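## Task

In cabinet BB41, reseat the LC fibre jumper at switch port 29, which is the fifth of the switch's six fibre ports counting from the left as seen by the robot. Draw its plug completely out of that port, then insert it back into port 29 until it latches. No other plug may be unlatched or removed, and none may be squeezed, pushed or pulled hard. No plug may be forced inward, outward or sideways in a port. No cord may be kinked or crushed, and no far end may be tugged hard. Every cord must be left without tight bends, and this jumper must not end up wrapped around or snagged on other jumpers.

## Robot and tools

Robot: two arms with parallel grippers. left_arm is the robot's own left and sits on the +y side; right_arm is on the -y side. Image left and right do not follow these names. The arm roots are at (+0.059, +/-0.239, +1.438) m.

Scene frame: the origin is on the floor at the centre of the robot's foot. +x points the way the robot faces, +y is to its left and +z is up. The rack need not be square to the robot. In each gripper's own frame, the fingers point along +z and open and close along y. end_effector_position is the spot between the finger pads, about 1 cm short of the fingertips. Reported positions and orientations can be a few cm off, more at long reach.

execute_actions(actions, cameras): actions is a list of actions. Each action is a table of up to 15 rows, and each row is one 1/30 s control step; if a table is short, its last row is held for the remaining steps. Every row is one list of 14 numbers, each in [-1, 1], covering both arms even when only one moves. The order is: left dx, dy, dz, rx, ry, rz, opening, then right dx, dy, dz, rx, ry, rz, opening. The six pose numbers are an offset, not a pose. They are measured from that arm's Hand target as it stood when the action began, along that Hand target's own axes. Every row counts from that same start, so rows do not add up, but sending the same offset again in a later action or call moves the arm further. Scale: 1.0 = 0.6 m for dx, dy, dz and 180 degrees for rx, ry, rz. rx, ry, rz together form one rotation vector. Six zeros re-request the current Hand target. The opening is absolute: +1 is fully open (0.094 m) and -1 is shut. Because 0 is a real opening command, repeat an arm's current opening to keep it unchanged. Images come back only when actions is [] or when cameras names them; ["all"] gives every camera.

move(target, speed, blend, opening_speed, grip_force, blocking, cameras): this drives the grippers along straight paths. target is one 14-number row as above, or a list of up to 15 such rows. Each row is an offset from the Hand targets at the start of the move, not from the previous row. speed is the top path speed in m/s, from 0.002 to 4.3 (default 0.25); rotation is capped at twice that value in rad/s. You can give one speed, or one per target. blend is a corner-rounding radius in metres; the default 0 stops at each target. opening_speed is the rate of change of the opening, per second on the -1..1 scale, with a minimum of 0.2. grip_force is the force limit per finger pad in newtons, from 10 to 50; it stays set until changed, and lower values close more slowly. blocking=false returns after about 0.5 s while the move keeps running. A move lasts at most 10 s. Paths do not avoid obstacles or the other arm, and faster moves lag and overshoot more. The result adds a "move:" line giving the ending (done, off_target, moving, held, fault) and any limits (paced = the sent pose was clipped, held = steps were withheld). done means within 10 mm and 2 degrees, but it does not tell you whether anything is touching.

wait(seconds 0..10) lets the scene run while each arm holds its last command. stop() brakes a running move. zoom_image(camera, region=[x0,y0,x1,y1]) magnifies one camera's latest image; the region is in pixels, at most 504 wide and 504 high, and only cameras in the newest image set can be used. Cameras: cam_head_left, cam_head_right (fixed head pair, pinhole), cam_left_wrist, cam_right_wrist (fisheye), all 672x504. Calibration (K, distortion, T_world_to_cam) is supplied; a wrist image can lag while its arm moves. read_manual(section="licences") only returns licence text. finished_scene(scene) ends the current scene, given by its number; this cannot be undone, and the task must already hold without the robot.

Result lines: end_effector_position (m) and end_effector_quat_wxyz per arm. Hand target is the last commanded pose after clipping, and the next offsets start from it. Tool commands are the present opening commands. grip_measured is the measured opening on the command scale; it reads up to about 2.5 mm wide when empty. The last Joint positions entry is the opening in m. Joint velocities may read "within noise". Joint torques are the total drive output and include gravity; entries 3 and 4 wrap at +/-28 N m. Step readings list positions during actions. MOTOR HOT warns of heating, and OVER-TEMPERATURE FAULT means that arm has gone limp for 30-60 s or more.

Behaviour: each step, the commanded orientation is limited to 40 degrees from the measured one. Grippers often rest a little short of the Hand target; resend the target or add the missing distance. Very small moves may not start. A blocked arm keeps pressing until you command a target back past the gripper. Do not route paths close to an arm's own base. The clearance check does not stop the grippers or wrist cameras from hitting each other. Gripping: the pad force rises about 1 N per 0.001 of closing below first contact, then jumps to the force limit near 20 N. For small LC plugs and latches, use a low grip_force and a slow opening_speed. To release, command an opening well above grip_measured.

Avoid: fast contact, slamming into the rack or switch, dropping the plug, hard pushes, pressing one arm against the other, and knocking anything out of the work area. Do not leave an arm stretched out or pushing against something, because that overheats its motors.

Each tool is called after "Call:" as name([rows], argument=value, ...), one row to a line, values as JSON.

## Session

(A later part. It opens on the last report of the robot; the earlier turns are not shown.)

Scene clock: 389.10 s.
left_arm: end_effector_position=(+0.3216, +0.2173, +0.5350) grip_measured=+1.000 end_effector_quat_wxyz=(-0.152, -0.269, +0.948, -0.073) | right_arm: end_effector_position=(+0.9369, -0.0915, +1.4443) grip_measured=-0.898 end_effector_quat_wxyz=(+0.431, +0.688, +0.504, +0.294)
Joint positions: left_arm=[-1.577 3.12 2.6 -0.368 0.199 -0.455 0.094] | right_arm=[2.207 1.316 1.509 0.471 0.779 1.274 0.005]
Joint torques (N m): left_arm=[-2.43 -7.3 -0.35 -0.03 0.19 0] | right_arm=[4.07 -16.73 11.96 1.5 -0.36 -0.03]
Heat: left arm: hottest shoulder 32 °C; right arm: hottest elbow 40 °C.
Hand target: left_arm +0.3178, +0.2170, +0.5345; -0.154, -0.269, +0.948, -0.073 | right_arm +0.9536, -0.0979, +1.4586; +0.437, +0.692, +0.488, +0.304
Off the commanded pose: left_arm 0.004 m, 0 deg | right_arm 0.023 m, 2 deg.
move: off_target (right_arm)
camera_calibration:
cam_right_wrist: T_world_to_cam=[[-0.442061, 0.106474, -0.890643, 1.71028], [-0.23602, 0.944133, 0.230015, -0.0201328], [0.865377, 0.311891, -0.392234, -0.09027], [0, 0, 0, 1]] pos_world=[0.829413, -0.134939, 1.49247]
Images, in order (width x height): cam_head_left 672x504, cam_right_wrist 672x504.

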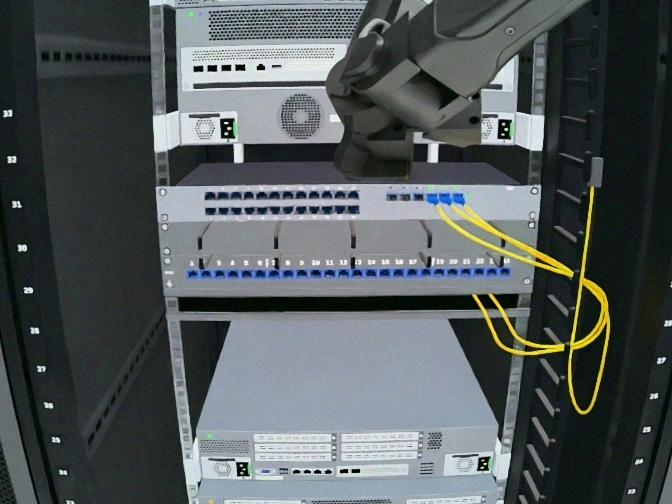

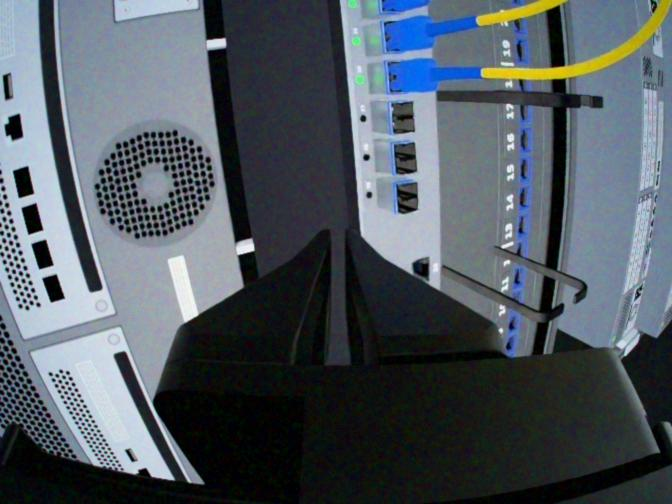

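Call:
move([
  [0,0,0,0,0,0,1, -0.12,0.03,-0.15,0,0,0,-0.766],
  [0,0,0,0,0,0,1, -0.14,0.049,-0.172,0.0124,0.1586,-0.554,-0.766],
], cameras=["cam_right_wrist","cam_head_left"], speed=0.15, blend=0.02)

Scene clock: 475.27 s.
left_arm: end_effector_position=(+0.3216, +0.2173, +0.5350) grip_measured=+1.000 end_effector_quat_wxyz=(-0.152, -0.269, +0.948, -0.073) | right_arm: end_effector_position=(+0.8298, -0.1366, +1.4972) grip_measured=-0.768 end_effector_quat_wxyz=(+0.358, -0.013, +0.934, +0.000)
Joint positions: left_arm=[-1.577 3.12 2.6 -0.368 0.199 -0.455 0.094] | right_arm=[2.172 0.905 1.324 -0.284 0.537 -0.156 0.011]
Joint torques (N m): left_arm=[-2.14 -7.3 -0.35 -0.13 0.21 -0.01] | right_arm=[1.55 -15.38 13.46 1.48 0 -0.14]
Heat: left arm: hottest shoulder 32 °C; right arm: hottest elbow 46 °C.
Hand target: left_arm +0.3178, +0.2170, +0.5345; -0.154, -0.269, +0.948, -0.073 | right_arm +0.8497, -0.1495, +1.5303; +0.383, +0.000, +0.924, -0.001
Off the commanded pose: left_arm 0.004 m, 0 deg | right_arm 0.041 m, 3 deg.
move: off_target (right_arm)
camera_calibration:
cam_right_wrist: T_world_to_cam=[[0.0367994, -0.9992, 0.0156468, -0.190415], [-0.993084, -0.038312, -0.110981, 0.989502], [0.111492, -0.0114546, -0.993699, 1.51909], [0, 0, 0, 1]] pos_world=[0.8203, -0.134953, 1.62231]
Images, in order (width x height): cam_head_left 672x504, cam_right_wrist 672x504.

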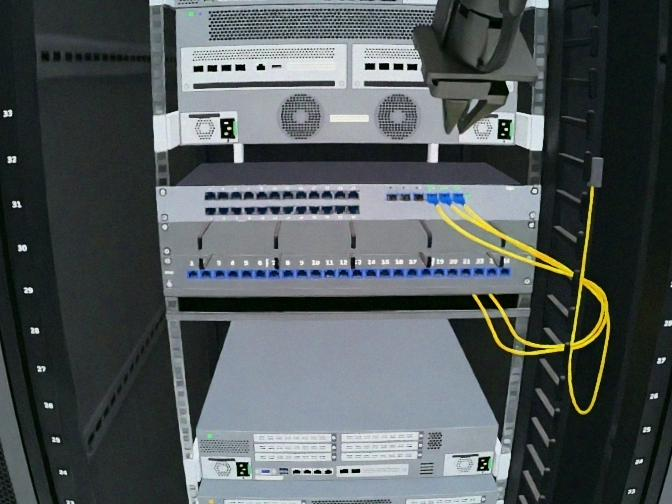

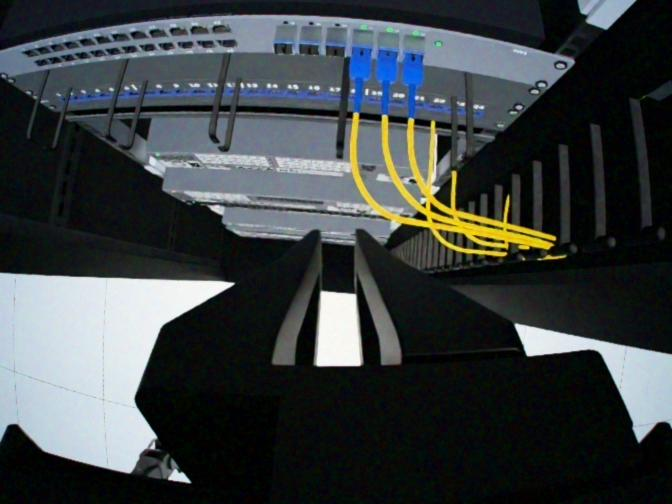

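Call:
zoom_image(camera="cam_right_wrist", region=[320, 20, 470, 250])

Scaled by 2.191 from the camera's 672x504 image, which has a finer 960x720 frame.

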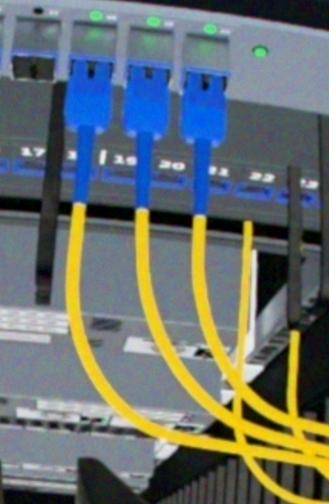

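Call:
move(target=[0,0,0,0,0,0,1, -0.06,-0.0475,0.194,0,0,0,-0.766], cameras=["cam_right_wrist","cam_head_left"], speed=0.1)

Call:
zoom_image(camera="cam_right_wrist", region=[250, 120, 430, 260])

Scene clock: 503.03 s.
left_arm: end_effector_position=(+0.3216, +0.2173, +0.5350) grip_measured=+1.000 end_effector_quat_wxyz=(-0.152, -0.269, +0.948, -0.073) | right_arm: end_effector_position=(+0.9379, -0.1705, +1.4497) grip_measured=-0.768 end_effector_quat_wxyz=(+0.363, -0.013, +0.932, -0.002)
Joint positions: left_arm=[-1.577 3.12 2.6 -0.368 0.199 -0.455 0.094] | right_arm=[1.94 1.163 1.659 -0.364 0.31 -0.127 0.011]
Joint torques (N m): left_arm=[-1.9 -7.06 -0.32 -0.01 0.18 -0.04] | right_arm=[1.61 -19.14 14.49 1.43 -0.29 0.06]
Heat: left arm: hottest shoulder 32 °C; right arm: hottest elbow 51 °C.
Hand target: left_arm +0.3178, +0.2170, +0.5345; -0.154, -0.269, +0.948, -0.073 | right_arm +0.9574, -0.1780, +1.4736; +0.383, -0.001, +0.924, -0.001
Off the commanded pose: left_arm 0.004 m, 0 deg | right_arm 0.032 m, 3 deg.
move: off_target (right_arm)
camera_calibration:
cam_right_wrist: T_world_to_cam=[[0.0342161, -0.999239, 0.0187268, -0.229541], [-0.99208, -0.036225, -0.120271, 1.10316], [0.120858, -0.0144633, -0.992564, 1.44861], [0, 0, 0, 1]] pos_world=[0.927202, -0.168453, 1.57481]
Images, in order (width x height): cam_head_left 672x504, cam_right_wrist 672x504.

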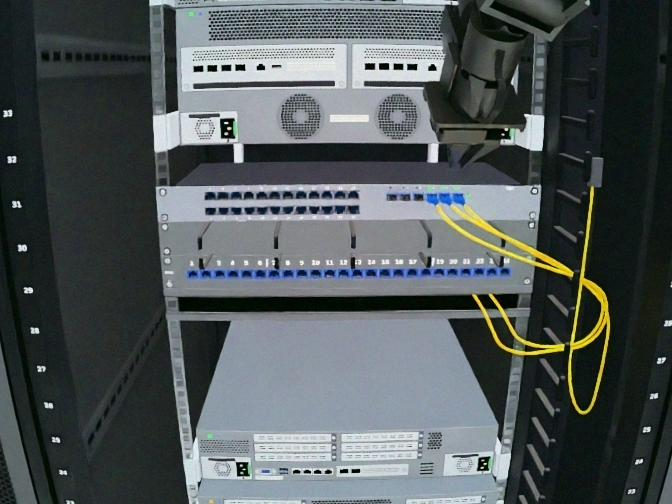

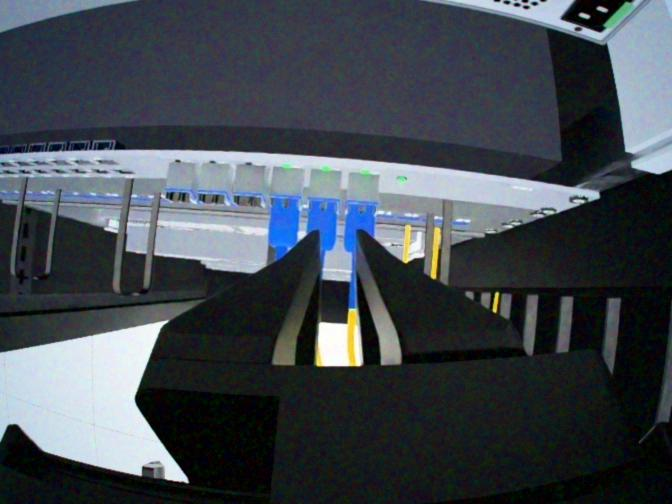

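Scaled by 2.800 from the camera's 672x504 image, which has a finer 960x720 frame.

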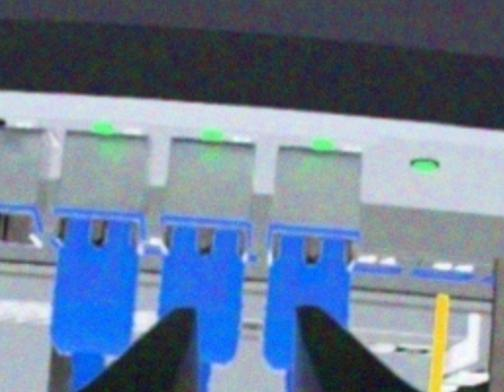

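Call:
move(target=[0,0,0,0,0,0,1, 0.026,0.0095,0.0095,0.01375,0,0.01375,-0.766], cameras=["cam_right_wrist"], speed=0.05)

Call:
zoom_image(camera="cam_right_wrist", region=[250, 120, 430, 260])

Call:
zoom_image(camera="cam_right_wrist", region=[260, 220, 430, 370])

Scene clock: 543.80 s.
left_arm: end_effector_position=(+0.3216, +0.2173, +0.5350) grip_measured=+1.000 end_effector_quat_wxyz=(-0.152, -0.269, +0.948, -0.073) | right_arm: end_effector_position=(+0.9407, -0.1749, +1.4482) grip_measured=-0.768 end_effector_quat_wxyz=(+0.368, +0.018, +0.929, -0.018)
Joint positions: left_arm=[-1.577 3.12 2.6 -0.368 0.199 -0.455 0.094] | right_arm=[1.95 1.172 1.659 -0.337 0.37 -0.09 0.011]
Joint torques (N m): left_arm=[-2.26 -7.12 -0.35 -0.09 0.2 0] | right_arm=[3.02 -18.9 11.3 2.4 0.06 0.08]
Heat: left arm: hottest shoulder 32 °C; right arm: hottest elbow 58 °C.
Hand target: left_arm +0.3178, +0.2170, +0.5345; -0.154, -0.269, +0.948, -0.073 | right_arm +0.9505, -0.1724, +1.4586; +0.383, +0.028, +0.923, -0.013
Off the commanded pose: left_arm 0.004 m, 0 deg | right_arm 0.014 m, 2 deg.
move: off_target (right_arm)
camera_calibration:
cam_right_wrist: T_world_to_cam=[[-0.0340981, -0.999052, 0.0270615, -0.181812], [-0.990695, 0.0302182, -0.132706, 1.13396], [0.131763, -0.0313347, -0.990786, 1.43089], [0, 0, 0, 1]] pos_world=[0.928673, -0.171069, 1.57311]
Images, in order (width x height): cam_right_wrist 672x504.

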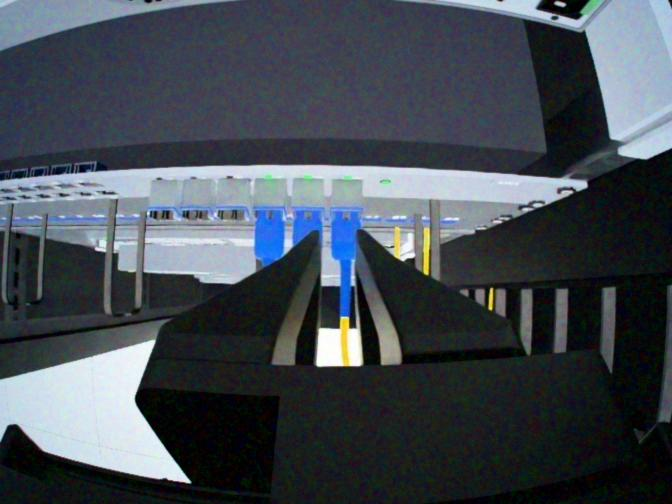

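Scaled by 2.800 from the camera's 672x504 image, which has a finer 960x720 frame.

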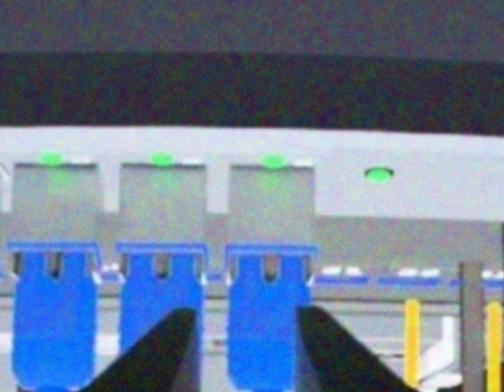

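Scaled by 2.965 from the camera's 672x504 image, which has a finer 960x720 frame.

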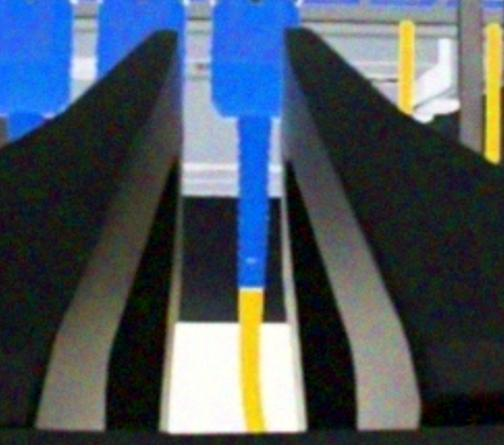

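Call:
move(target=[0,0,0,0,0,0,1, 0.018,0.0165,-0.0067,0,0,0,-0.766], cameras=["cam_right_wrist"], speed=0.05)

Call:
zoom_image(camera="cam_right_wrist", region=[250, 180, 430, 370])

Scene clock: 558.03 s.
left_arm: end_effector_position=(+0.3216, +0.2173, +0.5350) grip_measured=+1.000 end_effector_quat_wxyz=(-0.152, -0.269, +0.948, -0.073) | right_arm: end_effector_position=(+0.9354, -0.1638, +1.4434) grip_measured=-0.768 end_effector_quat_wxyz=(+0.370, +0.021, +0.928, -0.017)
Joint positions: left_arm=[-1.577 3.12 2.6 -0.368 0.199 -0.455 0.094] | right_arm=[1.978 1.172 1.633 -0.303 0.398 -0.089 0.011]
Joint torques (N m): left_arm=[-2.02 -7 -0.32 -0.05 0.2 -0.02] | right_arm=[2.9 -19.14 9.81 2.32 0.06 0.03]
Heat: left arm: hottest shoulder 32 °C; right arm: hottest elbow 55 °C.
Hand target: left_arm +0.3178, +0.2170, +0.5345; -0.154, -0.269, +0.948, -0.073 | right_arm +0.9406, -0.1619, +1.4537; +0.383, +0.028, +0.923, -0.013
Off the commanded pose: left_arm 0.004 m, 0 deg | right_arm 0.012 m, 2 deg.
move: off_target (right_arm)
camera_calibration:
cam_right_wrist: T_world_to_cam=[[-0.040014, -0.998944, 0.0225847, -0.158695], [-0.989816, 0.0365378, -0.137582, 1.135], [0.136612, -0.02786, -0.990233, 1.42237], [0, 0, 0, 1]] pos_world=[0.922779, -0.160371, 1.56821]
Images, in order (width x height): cam_right_wrist 672x504.

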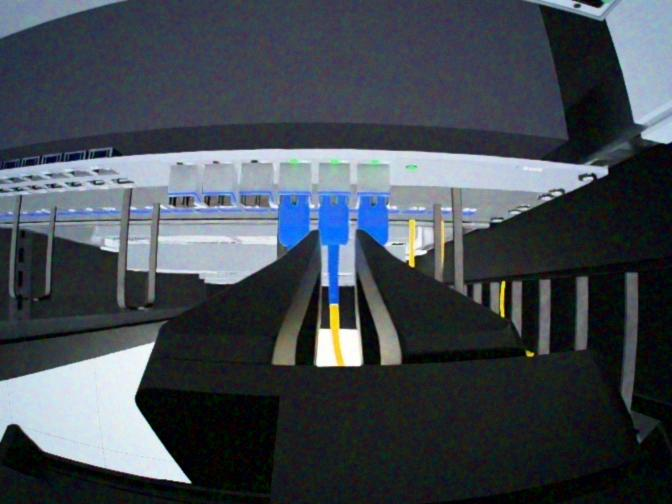

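Scaled by 2.653 from the camera's 672x504 image, which has a finer 960x720 frame.

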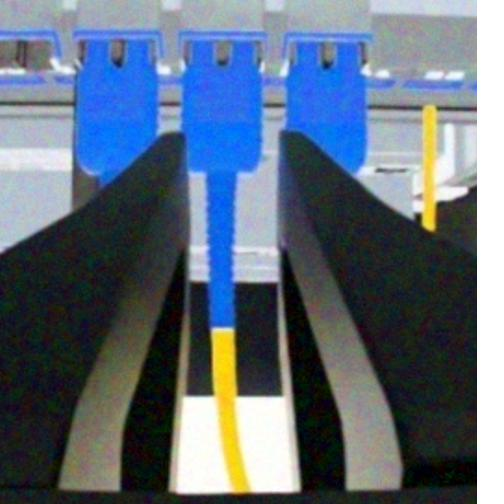

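Call:
move(target=[0,0,0,0,0,0,1, 0.0424,0.0012,0.028,0,0,0,-0.766], cameras=["cam_right_wrist"], speed=0.05)

Call:
zoom_image(camera="cam_right_wrist", region=[250, 180, 430, 370])

Scene clock: 572.30 s.
left_arm: end_effector_position=(+0.3216, +0.2173, +0.5350) grip_measured=+1.000 end_effector_quat_wxyz=(-0.152, -0.269, +0.948, -0.073) | right_arm: end_effector_position=(+0.9290, -0.1576, +1.4203) grip_measured=-0.768 end_effector_quat_wxyz=(+0.373, +0.020, +0.927, -0.013)
Joint positions: left_arm=[-1.577 3.12 2.6 -0.368 0.199 -0.455 0.094] | right_arm=[1.972 1.187 1.586 -0.236 0.385 -0.089 0.011]
Joint torques (N m): left_arm=[-2.61 -7 -0.36 -0.08 0.2 0] | right_arm=[1.67 -18.9 9.59 2.44 -0.26 0.06]
Heat: left arm: hottest shoulder 32 °C; right arm: hottest elbow 52 °C.
Hand target: left_arm +0.3178, +0.2170, +0.5345; -0.154, -0.269, +0.948, -0.073 | right_arm +0.9345, -0.1608, +1.4237; +0.382, +0.028, +0.923, -0.013
Off the commanded pose: left_arm 0.004 m, 0 deg | right_arm 0.007 m, 1 deg.
move: done
camera_calibration:
cam_right_wrist: T_world_to_cam=[[-0.0356625, -0.999231, 0.0163072, -0.147394], [-0.989103, 0.0329593, -0.143489, 1.1324], [0.142841, -0.0212466, -0.989518, 1.39475], [0, 0, 0, 1]] pos_world=[0.915574, -0.15497, 1.54502]
Images, in order (width x height): cam_right_wrist 672x504.

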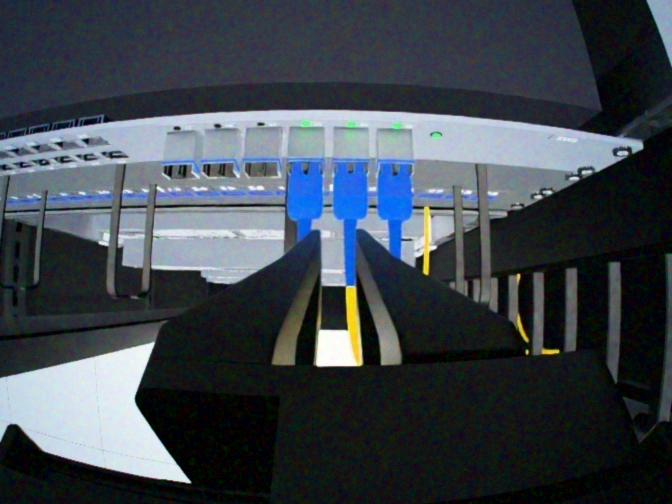

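Scaled by 2.653 from the camera's 672x504 image, which has a finer 960x720 frame.

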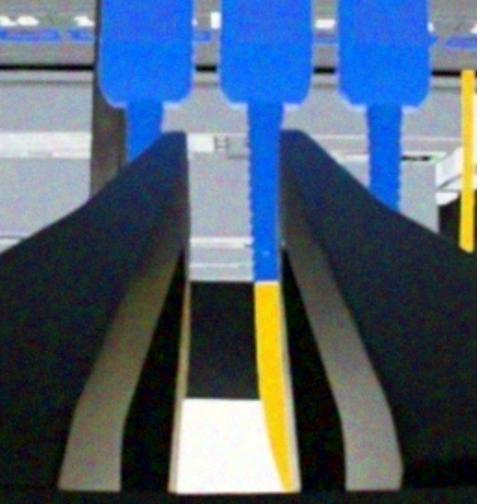

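Call:
move([
  [0,0,0,0,0,0,1, 0,-0.0073,0,0,0,0,-0.766],
  [0,0,0,0,0,0,1, 0.0113,-0.0073,0.0113,0,0,0,-0.766],
], cameras=["cam_right_wrist"], speed=0.04)

Call:
zoom_image(camera="cam_right_wrist", region=[250, 180, 430, 370])

Scene clock: 583.33 s.
left_arm: end_effector_position=(+0.3216, +0.2173, +0.5350) grip_measured=+1.000 end_effector_quat_wxyz=(-0.152, -0.269, +0.948, -0.073) | right_arm: end_effector_position=(+0.9293, -0.1627, +1.4130) grip_measured=-0.768 end_effector_quat_wxyz=(+0.375, +0.020, +0.927, -0.014)
Joint positions: left_arm=[-1.577 3.12 2.6 -0.368 0.199 -0.455 0.094] | right_arm=[1.953 1.193 1.578 -0.221 0.366 -0.088 0.011]
Joint torques (N m): left_arm=[-2.43 -7.06 -0.32 -0.08 0.21 0] | right_arm=[1.9 -18.73 9.57 2.35 -0.25 0.09]
Heat: left arm: hottest shoulder 32 °C; right arm: hottest elbow 50 °C.
Hand target: left_arm +0.3178, +0.2170, +0.5345; -0.154, -0.269, +0.948, -0.073 | right_arm +0.9343, -0.1652, +1.4141; +0.383, +0.028, +0.923, -0.013
Off the commanded pose: left_arm 0.004 m, 0 deg | right_arm 0.006 m, 1 deg.
move: done
camera_calibration:
cam_right_wrist: T_world_to_cam=[[-0.0357946, -0.999218, 0.016796, -0.1529], [-0.988676, 0.032956, -0.146403, 1.13561], [0.145735, -0.0218463, -0.989082, 1.38401], [0, 0, 0, 1]] pos_world=[0.915574, -0.15997, 1.53772]
Images, in order (width x height): cam_right_wrist 672x504.

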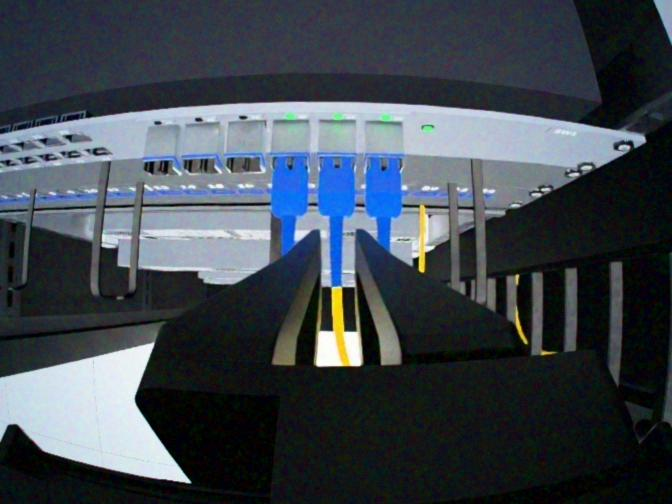

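Scaled by 2.653 from the camera's 672x504 image, which has a finer 960x720 frame.

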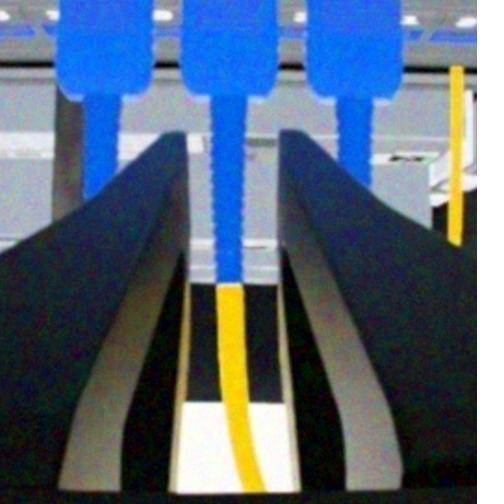

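Call:
move(target=[0,0,0,0,0,0,1, 0.0145,0.001,0.0135,0,0,0,-0.766], cameras=["cam_right_wrist","cam_head_left"], speed=0.04)

Call:
zoom_image(camera="cam_right_wrist", region=[250, 180, 430, 370])

Call:
zoom_image(camera="cam_head_left", region=[390, 160, 510, 260])

Scene clock: 593.53 s.
left_arm: end_effector_position=(+0.3216, +0.2173, +0.5350) grip_measured=+1.000 end_effector_quat_wxyz=(-0.152, -0.269, +0.948, -0.073) | right_arm: end_effector_position=(+0.9284, -0.1613, +1.3994) grip_measured=-0.768 end_effector_quat_wxyz=(+0.373, +0.020, +0.927, -0.013)
Joint positions: left_arm=[-1.577 3.12 2.6 -0.368 0.199 -0.455 0.094] | right_arm=[1.946 1.21 1.569 -0.198 0.359 -0.086 0.011]
Joint torques (N m): left_arm=[-2.37 -7.24 -0.43 -0.08 0.2 0] | right_arm=[2.08 -18.9 9.47 2.32 -0.28 0.08]
Heat: left arm: hottest shoulder 32 °C; right arm: hottest elbow 48 °C.
Hand target: left_arm +0.3178, +0.2170, +0.5345; -0.154, -0.269, +0.948, -0.073 | right_arm +0.9339, -0.1646, +1.4023; +0.383, +0.028, +0.923, -0.013
Off the commanded pose: left_arm 0.004 m, 0 deg | right_arm 0.007 m, 1 deg.
move: done
camera_calibration:
cam_right_wrist: T_world_to_cam=[[-0.0347311, -0.999255, 0.0168353, -0.152432], [-0.989107, 0.0319575, -0.143689, 1.12908], [0.143044, -0.0216423, -0.98948, 1.37377], [0, 0, 0, 1]] pos_world=[0.914973, -0.158669, 1.52412]
Images, in order (width x height): cam_head_left 672x504, cam_right_wrist 672x504.

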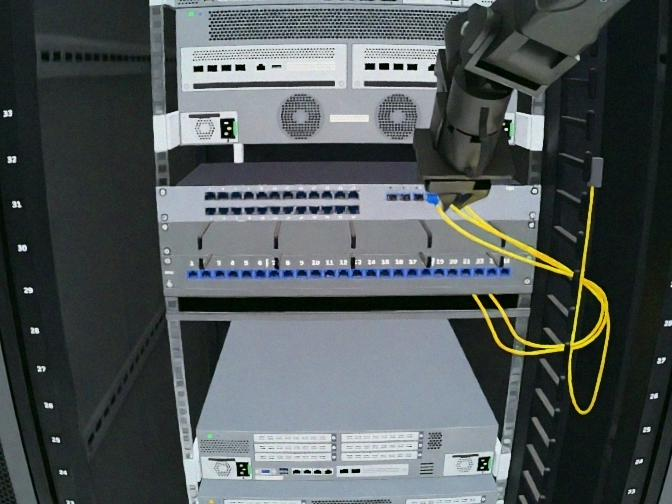

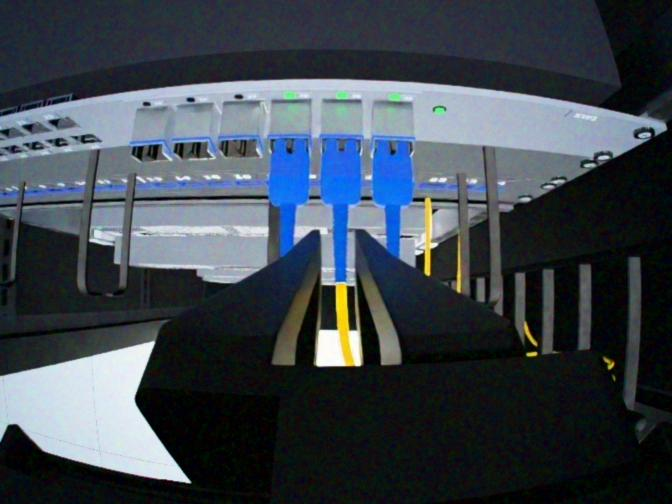

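Scaled by 2.653 from the camera's 672x504 image, which has a finer 960x720 frame.

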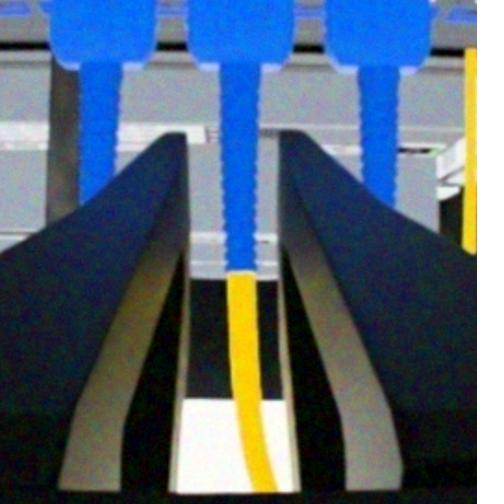

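Scaled by 4.200 from the camera's 672x504 image, which has a finer 960x720 frame.

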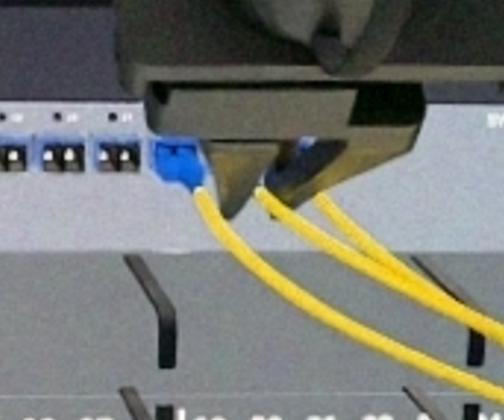

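Call:
move(target=[0,0,0,0,0,0,1, -0.003,-0.002,-0.002,0,0,0,-0.766], cameras=["cam_right_wrist"], speed=0.03)

Call:
zoom_image(camera="cam_right_wrist", region=[250, 180, 430, 370])

Scene clock: 604.93 s.
left_arm: end_effector_position=(+0.3216, +0.2173, +0.5350) grip_measured=+1.000 end_effector_quat_wxyz=(-0.152, -0.269, +0.948, -0.073) | right_arm: end_effector_position=(+0.9286, -0.1617, +1.3994) grip_measured=-0.768 end_effector_quat_wxyz=(+0.374, +0.020, +0.927, -0.013)
Joint positions: left_arm=[-1.577 3.12 2.6 -0.368 0.199 -0.455 0.094] | right_arm=[1.945 1.21 1.569 -0.197 0.357 -0.086 0.011]
Joint torques (N m): left_arm=[-2.14 -7.3 -0.36 -0.17 0.19 -0.01] | right_arm=[1.73 -19.02 9.62 2.25 -0.25 0.06]
Heat: left arm: hottest shoulder 32 °C; right arm: hottest elbow 48 °C.
Hand target: left_arm +0.3178, +0.2170, +0.5345; -0.154, -0.269, +0.948, -0.073 | right_arm +0.9342, -0.1658, +1.4045; +0.383, +0.028, +0.923, -0.013
Off the commanded pose: left_arm 0.004 m, 0 deg | right_arm 0.009 m, 1 deg.
move: done
camera_calibration:
cam_right_wrist: T_world_to_cam=[[-0.0351109, -0.999246, 0.0165567, -0.152055], [-0.988992, 0.0323583, -0.144386, 1.13021], [0.143741, -0.021444, -0.989383, 1.37299], [0, 0, 0, 1]] pos_world=[0.915073, -0.15907, 1.52412]
Images, in order (width x height): cam_right_wrist 672x504.

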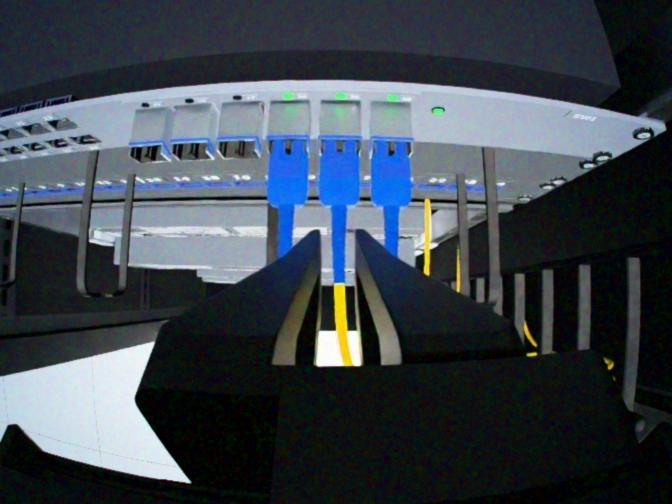

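Scaled by 2.653 from the camera's 672x504 image, which has a finer 960x720 frame.

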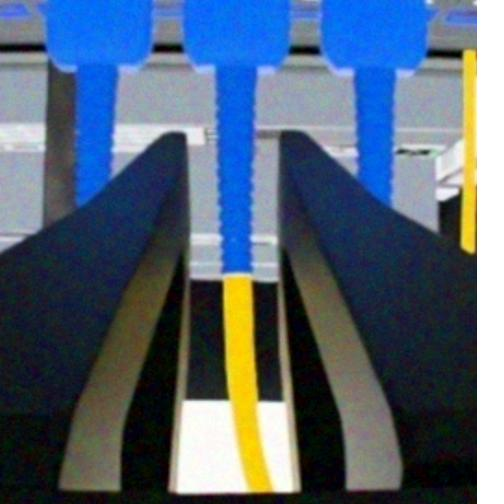

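Call:
move(target=[0,0,0,0,0,0,1, 0,0,0,0,0,0,-0.98], cameras=["cam_right_wrist"], speed=0.03, grip_force=25, opening_speed=0.2)

Call:
zoom_image(camera="cam_right_wrist", region=[250, 100, 430, 300])

Scene clock: 613.77 s.
left_arm: end_effector_position=(+0.3216, +0.2173, +0.5350) grip_measured=+1.000 end_effector_quat_wxyz=(-0.152, -0.269, +0.948, -0.073) | right_arm: end_effector_position=(+0.9286, -0.1620, +1.3993) grip_measured=-0.912 end_effector_quat_wxyz=(+0.374, +0.020, +0.927, -0.013)
Joint positions: left_arm=[-1.577 3.12 2.6 -0.368 0.199 -0.455 0.094] | right_arm=[1.944 1.21 1.569 -0.197 0.357 -0.085 0.004]
Joint torques (N m): left_arm=[-2.2 -7.12 -0.38 -0.08 0.21 0.01] | right_arm=[2.02 -18.96 9.59 2.26 -0.26 0.07]
Heat: left arm: hottest shoulder 32 °C; right arm: hottest elbow 48 °C.
Hand target: left_arm +0.3178, +0.2170, +0.5345; -0.154, -0.269, +0.948, -0.073 | right_arm +0.9342, -0.1659, +1.4045; +0.383, +0.028, +0.923, -0.013
Off the commanded pose: left_arm 0.004 m, 0 deg | right_arm 0.009 m, 1 deg.
grip_force (N): 25, 25
move: done
camera_calibration:
cam_right_wrist: T_world_to_cam=[[-0.0355202, -0.999231, 0.0165996, -0.152142], [-0.988978, 0.032757, -0.144392, 1.13027], [0.143737, -0.0215454, -0.989381, 1.37287], [0, 0, 0, 1]] pos_world=[0.915074, -0.15947, 1.52402]
Images, in order (width x height): cam_right_wrist 672x504.

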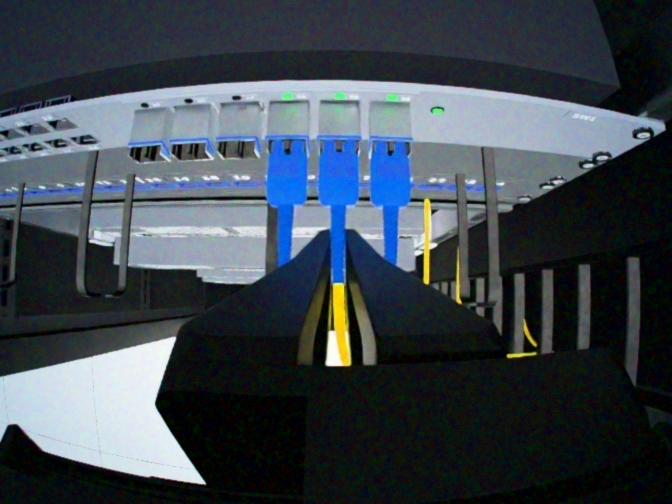

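Scaled by 2.520 from the camera's 672x504 image, which has a finer 960x720 frame.

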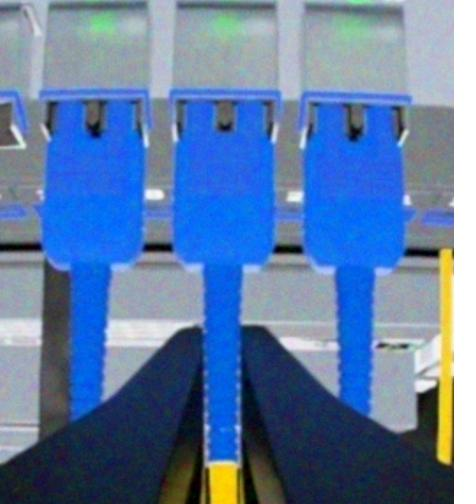

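Call:
move(target=[0,0,0,0,0,0,1, 0.0059,-0.0005,-0.0059,0,0,0,-0.98], cameras=["cam_right_wrist"], speed=0.02)

Call:
zoom_image(camera="cam_right_wrist", region=[250, 100, 430, 300])

Scene clock: 621.80 s.
left_arm: end_effector_position=(+0.3216, +0.2173, +0.5350) grip_measured=+1.000 end_effector_quat_wxyz=(-0.152, -0.269, +0.948, -0.073) | right_arm: end_effector_position=(+0.9280, -0.1617, +1.3980) grip_measured=-0.913 end_effector_quat_wxyz=(+0.376, +0.021, +0.926, -0.013)
Joint positions: left_arm=[-1.577 3.12 2.6 -0.368 0.199 -0.455 0.094] | right_arm=[1.944 1.21 1.562 -0.185 0.357 -0.085 0.004]
Joint torques (N m): left_arm=[-2.2 -7.41 -0.25 -0.16 0.2 -0.01] | right_arm=[1.9 -19.84 8.46 2.04 -0.17 0.07]
Heat: left arm: hottest shoulder 32 °C; right arm: hottest elbow 47 °C.
Hand target: left_arm +0.3178, +0.2170, +0.5345; -0.154, -0.269, +0.948, -0.073 | right_arm +0.9292, -0.1659, +1.4044; +0.383, +0.028, +0.923, -0.013
Off the commanded pose: left_arm 0.004 m, 0 deg | right_arm 0.008 m, 1 deg.
grip_force (N): 25, 25
move: done
camera_calibration:
cam_right_wrist: T_world_to_cam=[[-0.0371214, -0.999186, 0.0158036, -0.149181], [-0.988227, 0.0343562, -0.149089, 1.13561], [0.148424, -0.0211519, -0.988698, 1.3665], [0, 0, 0, 1]] pos_world=[0.913875, -0.15917, 1.52272]
Images, in order (width x height): cam_right_wrist 672x504.

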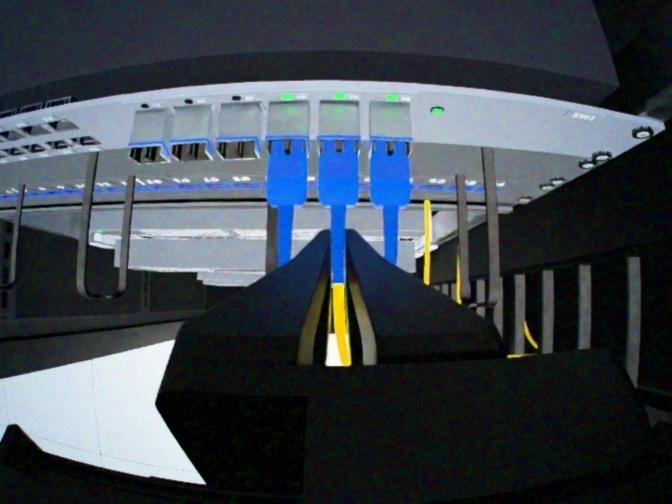

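Scaled by 2.520 from the camera's 672x504 image, which has a finer 960x720 frame.

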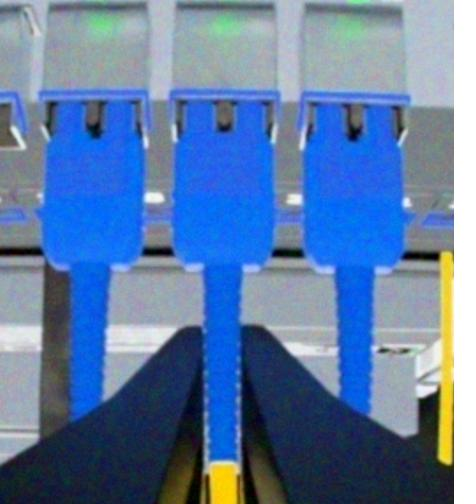

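Call:
move(target=[0,0,0,0,0,0,1, 0.0059,-0.0005,-0.0059,0,0,0,-0.98], cameras=["cam_right_wrist"], speed=0.02)

Call:
zoom_image(camera="cam_right_wrist", region=[250, 100, 430, 300])

Scene clock: 629.33 s.
left_arm: end_effector_position=(+0.3216, +0.2173, +0.5350) grip_measured=+1.000 end_effector_quat_wxyz=(-0.152, -0.269, +0.948, -0.073) | right_arm: end_effector_position=(+0.9275, -0.1616, +1.3975) grip_measured=-0.913 end_effector_quat_wxyz=(+0.381, +0.023, +0.924, -0.013)
Joint positions: left_arm=[-1.577 3.12 2.6 -0.368 0.199 -0.455 0.094] | right_arm=[1.944 1.209 1.552 -0.166 0.357 -0.085 0.004]
Joint torques (N m): left_arm=[-2.26 -6.65 -0.4 -0.17 0.21 -0.02] | right_arm=[2.08 -20.31 7.69 1.74 -0.1 0.07]
Heat: left arm: hottest shoulder 32 °C; right arm: hottest elbow 46 °C.
Hand target: left_arm +0.3178, +0.2170, +0.5345; -0.154, -0.269, +0.948, -0.073 | right_arm +0.9243, -0.1659, +1.4044; +0.383, +0.028, +0.923, -0.013
Off the commanded pose: left_arm 0.004 m, 0 deg | right_arm 0.009 m, 1 deg.
grip_force (N): 25, 25
move: done
camera_calibration:
cam_right_wrist: T_world_to_cam=[[-0.0404772, -0.999085, 0.0138008, -0.143212], [-0.9865, 0.0377662, -0.159348, 1.14831], [0.158681, -0.0200644, -0.987126, 1.35451], [0, 0, 0, 1]] pos_world=[0.912078, -0.159271, 1.52203]
Images, in order (width x height): cam_right_wrist 672x504.

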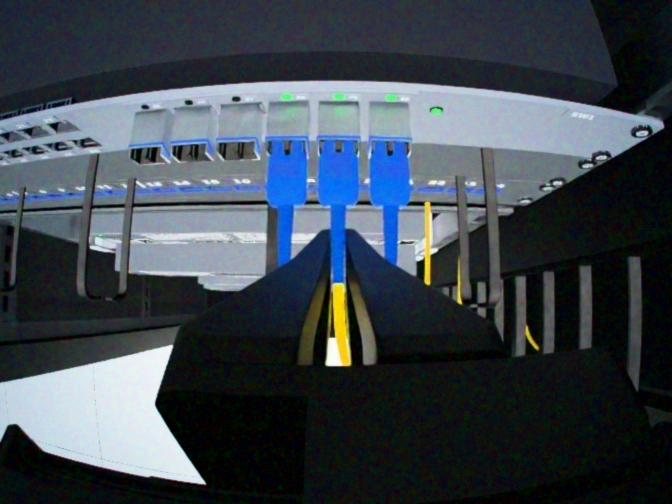

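Scaled by 2.520 from the camera's 672x504 image, which has a finer 960x720 frame.

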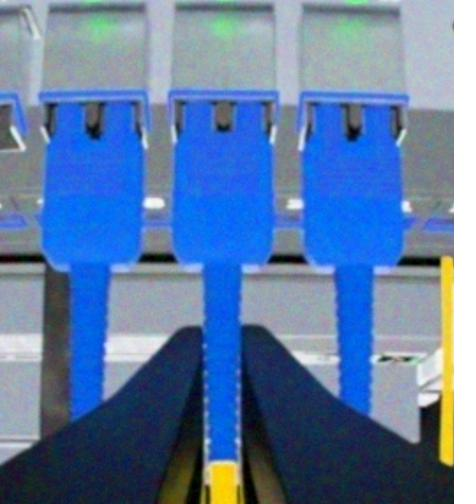

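Call:
move(target=[0,0,0,0,0,0,1, 0.0059,-0.0005,-0.0059,0,0,0,-0.98], cameras=["cam_right_wrist"], speed=0.02)

Call:
zoom_image(camera="cam_right_wrist", region=[250, 100, 430, 300])

Scene clock: 667.97 s.
left_arm: end_effector_position=(+0.3216, +0.2173, +0.5350) grip_measured=+1.000 end_effector_quat_wxyz=(-0.152, -0.269, +0.948, -0.073) | right_arm: end_effector_position=(+0.9269, -0.1619, +1.3974) grip_measured=-0.913 end_effector_quat_wxyz=(+0.385, +0.025, +0.922, -0.013)
Joint positions: left_arm=[-1.577 3.12 2.6 -0.368 0.199 -0.455 0.094] | right_arm=[1.944 1.206 1.542 -0.147 0.357 -0.085 0.004]
Joint torques (N m): left_arm=[-2.43 -7.12 -0.34 0.01 0.2 0] | right_arm=[2.49 -21.13 6.82 1.33 -0.06 0.02]
Heat: left arm: hottest shoulder 32 °C; right arm: hottest elbow 43 °C.
Hand target: left_arm +0.3178, +0.2170, +0.5345; -0.154, -0.269, +0.948, -0.073 | right_arm +0.9192, -0.1658, +1.4045; +0.383, +0.028, +0.923, -0.013
Off the commanded pose: left_arm 0.004 m, 0 deg | right_arm 0.011 m, 0 deg.
grip_force (N): 25, 25
move: off_target (right_arm)
camera_calibration:
cam_right_wrist: T_world_to_cam=[[-0.0441725, -0.99895, 0.0121771, -0.137731], [-0.984651, 0.0414737, -0.169533, 1.16083], [0.16885, -0.0194789, -0.985449, 1.3429], [0, 0, 0, 1]] pos_world=[0.910182, -0.159572, 1.52183]
Images, in order (width x height): cam_right_wrist 672x504.

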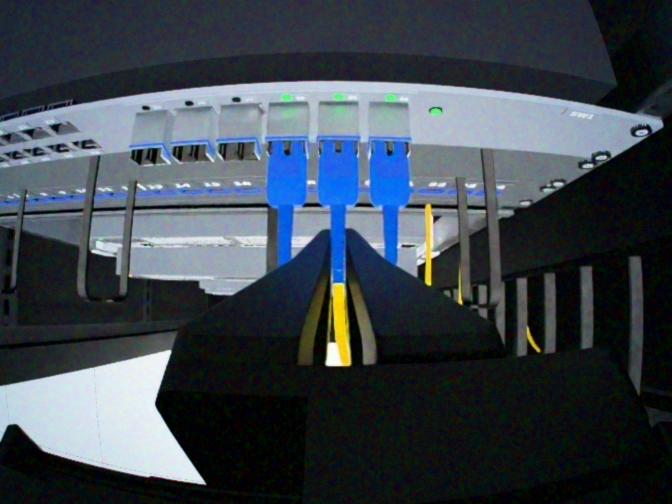

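Scaled by 2.520 from the camera's 672x504 image, which has a finer 960x720 frame.

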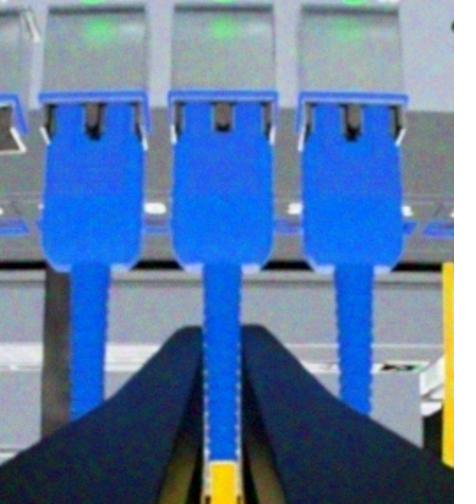

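Call:
move(target=[0,0,0,0,0,0,1, 0.0118,-0.0008,-0.0118,0,0,0,-0.98], cameras=["cam_right_wrist"], speed=0.02)

Call:
zoom_image(camera="cam_right_wrist", region=[250, 100, 430, 300])

Scene clock: 684.63 s.
left_arm: end_effector_position=(+0.3216, +0.2173, +0.5350) grip_measured=+1.000 end_effector_quat_wxyz=(-0.152, -0.269, +0.948, -0.073) | right_arm: end_effector_position=(+0.9251, -0.1618, +1.3963) grip_measured=-0.913 end_effector_quat_wxyz=(+0.393, +0.028, +0.919, -0.013)
Joint positions: left_arm=[-1.577 3.12 2.6 -0.368 0.199 -0.455 0.094] | right_arm=[1.944 1.203 1.522 -0.112 0.357 -0.085 0.004]
Joint torques (N m): left_arm=[-2.37 -7.24 -0.31 -0.08 0.17 -0.02] | right_arm=[2.61 -21.95 5.37 0.76 0.11 0.04]
Heat: left arm: hottest shoulder 32 °C; right arm: hottest shoulder 44 °C.
Hand target: left_arm +0.3178, +0.2170, +0.5345; -0.154, -0.269, +0.948, -0.073 | right_arm +0.9092, -0.1657, +1.4045; +0.383, +0.028, +0.923, -0.013
Off the commanded pose: left_arm 0.004 m, 0 deg | right_arm 0.018 m, 1 deg.
grip_force (N): 25, 25
move: off_target (right_arm)
camera_calibration:
cam_right_wrist: T_world_to_cam=[[-0.0494347, -0.998741, 0.00855753, -0.127676], [-0.981402, 0.0469817, -0.186124, 1.18], [0.185487, -0.0175993, -0.982489, 1.32278], [0, 0, 0, 1]] pos_world=[0.906386, -0.159674, 1.52034]
Images, in order (width x height): cam_right_wrist 672x504.

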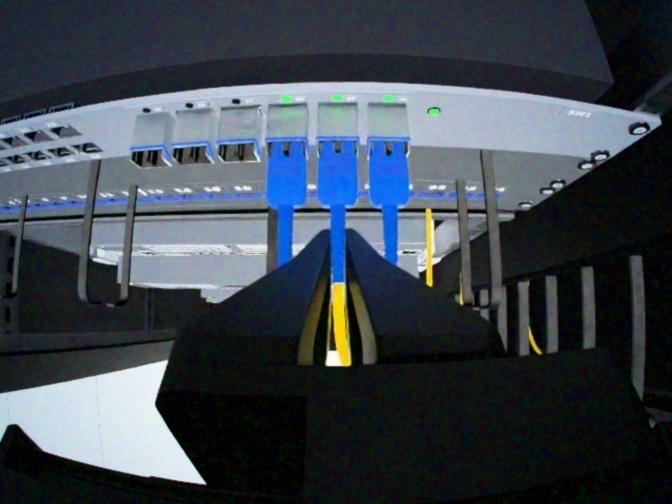

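Scaled by 2.520 from the camera's 672x504 image, which has a finer 960x720 frame.

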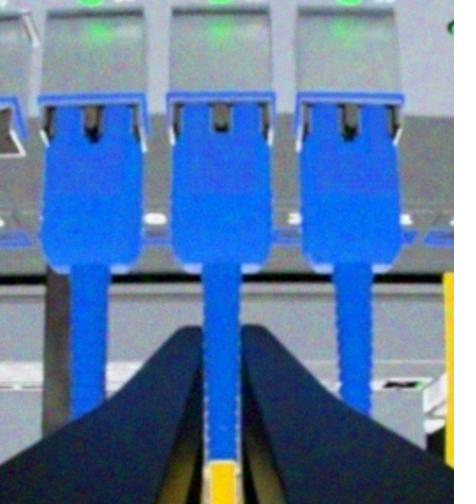

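Call:
move(target=[0,0,0,0,0,0,1, -0.0295,0.002,0.0295,0,0,0,-0.98], cameras=[], speed=0.04)

Call:
move(target=[0,0,0,0,0,0,1, 0,0,0,0,0,0,-0.76], cameras=["cam_right_wrist"], grip_force=50, opening_speed=0.3)

Scene clock: 766.80 s.
left_arm: end_effector_position=(+0.3216, +0.2173, +0.5350) grip_measured=+1.000 end_effector_quat_wxyz=(-0.152, -0.269, +0.948, -0.073) | right_arm: end_effector_position=(+0.9273, -0.1622, +1.3982) grip_measured=-0.913 end_effector_quat_wxyz=(+0.382, +0.023, +0.924, -0.012)
Joint positions: left_arm=[-1.577 3.12 2.6 -0.368 0.199 -0.455 0.094] | right_arm=[1.942 1.206 1.548 -0.161 0.351 -0.085 0.004]
Joint torques (N m): left_arm=[-2.2 -6.83 -0.31 -0.06 0.19 -0.01] | right_arm=[1.96 -18.55 11.28 0.83 -0.05 0.07]
Heat: left arm: hottest shoulder 32 °C; right arm: hottest shoulder 46 °C.
Hand target: left_arm +0.3178, +0.2170, +0.5345; -0.154, -0.269, +0.948, -0.073 | right_arm +0.9342, -0.1659, +1.4044; +0.383, +0.028, +0.923, -0.013
Off the commanded pose: left_arm 0.004 m, 0 deg | right_arm 0.010 m, 1 deg.
grip_force (N): 25, 25
move: done
No camera images: "cameras" was empty.

Scene clock: 767.83 s.
left_arm: end_effector_position=(+0.3216, +0.2173, +0.5350) grip_measured=+1.000 end_effector_quat_wxyz=(-0.152, -0.269, +0.948, -0.073) | right_arm: end_effector_position=(+0.9243, -0.1615, +1.3941) grip_measured=-0.763 end_effector_quat_wxyz=(+0.374, +0.020, +0.927, -0.012)
Joint positions: left_arm=[-1.577 3.12 2.6 -0.368 0.199 -0.455 0.094] | right_arm=[1.942 1.208 1.549 -0.178 0.352 -0.085 0.011]
Joint torques (N m): left_arm=[-2.2 -6.95 -0.35 -0.08 0.18 -0.02] | right_arm=[1.96 -18.9 11.29 1.5 -0.06 0.04]
Heat: left arm: hottest shoulder 32 °C; right arm: hottest shoulder 46 °C.
Hand target: left_arm +0.3178, +0.2170, +0.5345; -0.154, -0.269, +0.948, -0.073 | right_arm +0.9342, -0.1660, +1.4046; +0.383, +0.028, +0.923, -0.013
Off the commanded pose: left_arm 0.004 m, 0 deg | right_arm 0.015 m, 1 deg.
move: off_target (right_arm)
camera_calibration:
cam_right_wrist: T_world_to_cam=[[-0.0334331, -0.999335, 0.0145365, -0.1507], [-0.988872, 0.0309664, -0.14551, 1.12639], [0.144963, -0.0192396, -0.98925, 1.36753], [0, 0, 0, 1]] pos_world=[0.910572, -0.159169, 1.51892]
Images, in order (width x height): cam_right_wrist 672x504.

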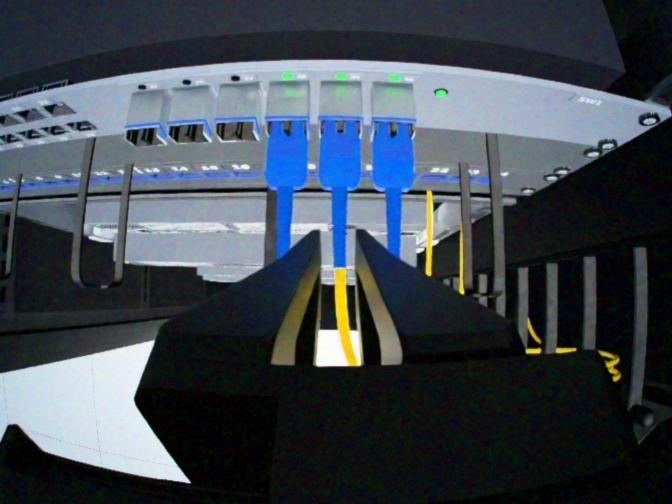

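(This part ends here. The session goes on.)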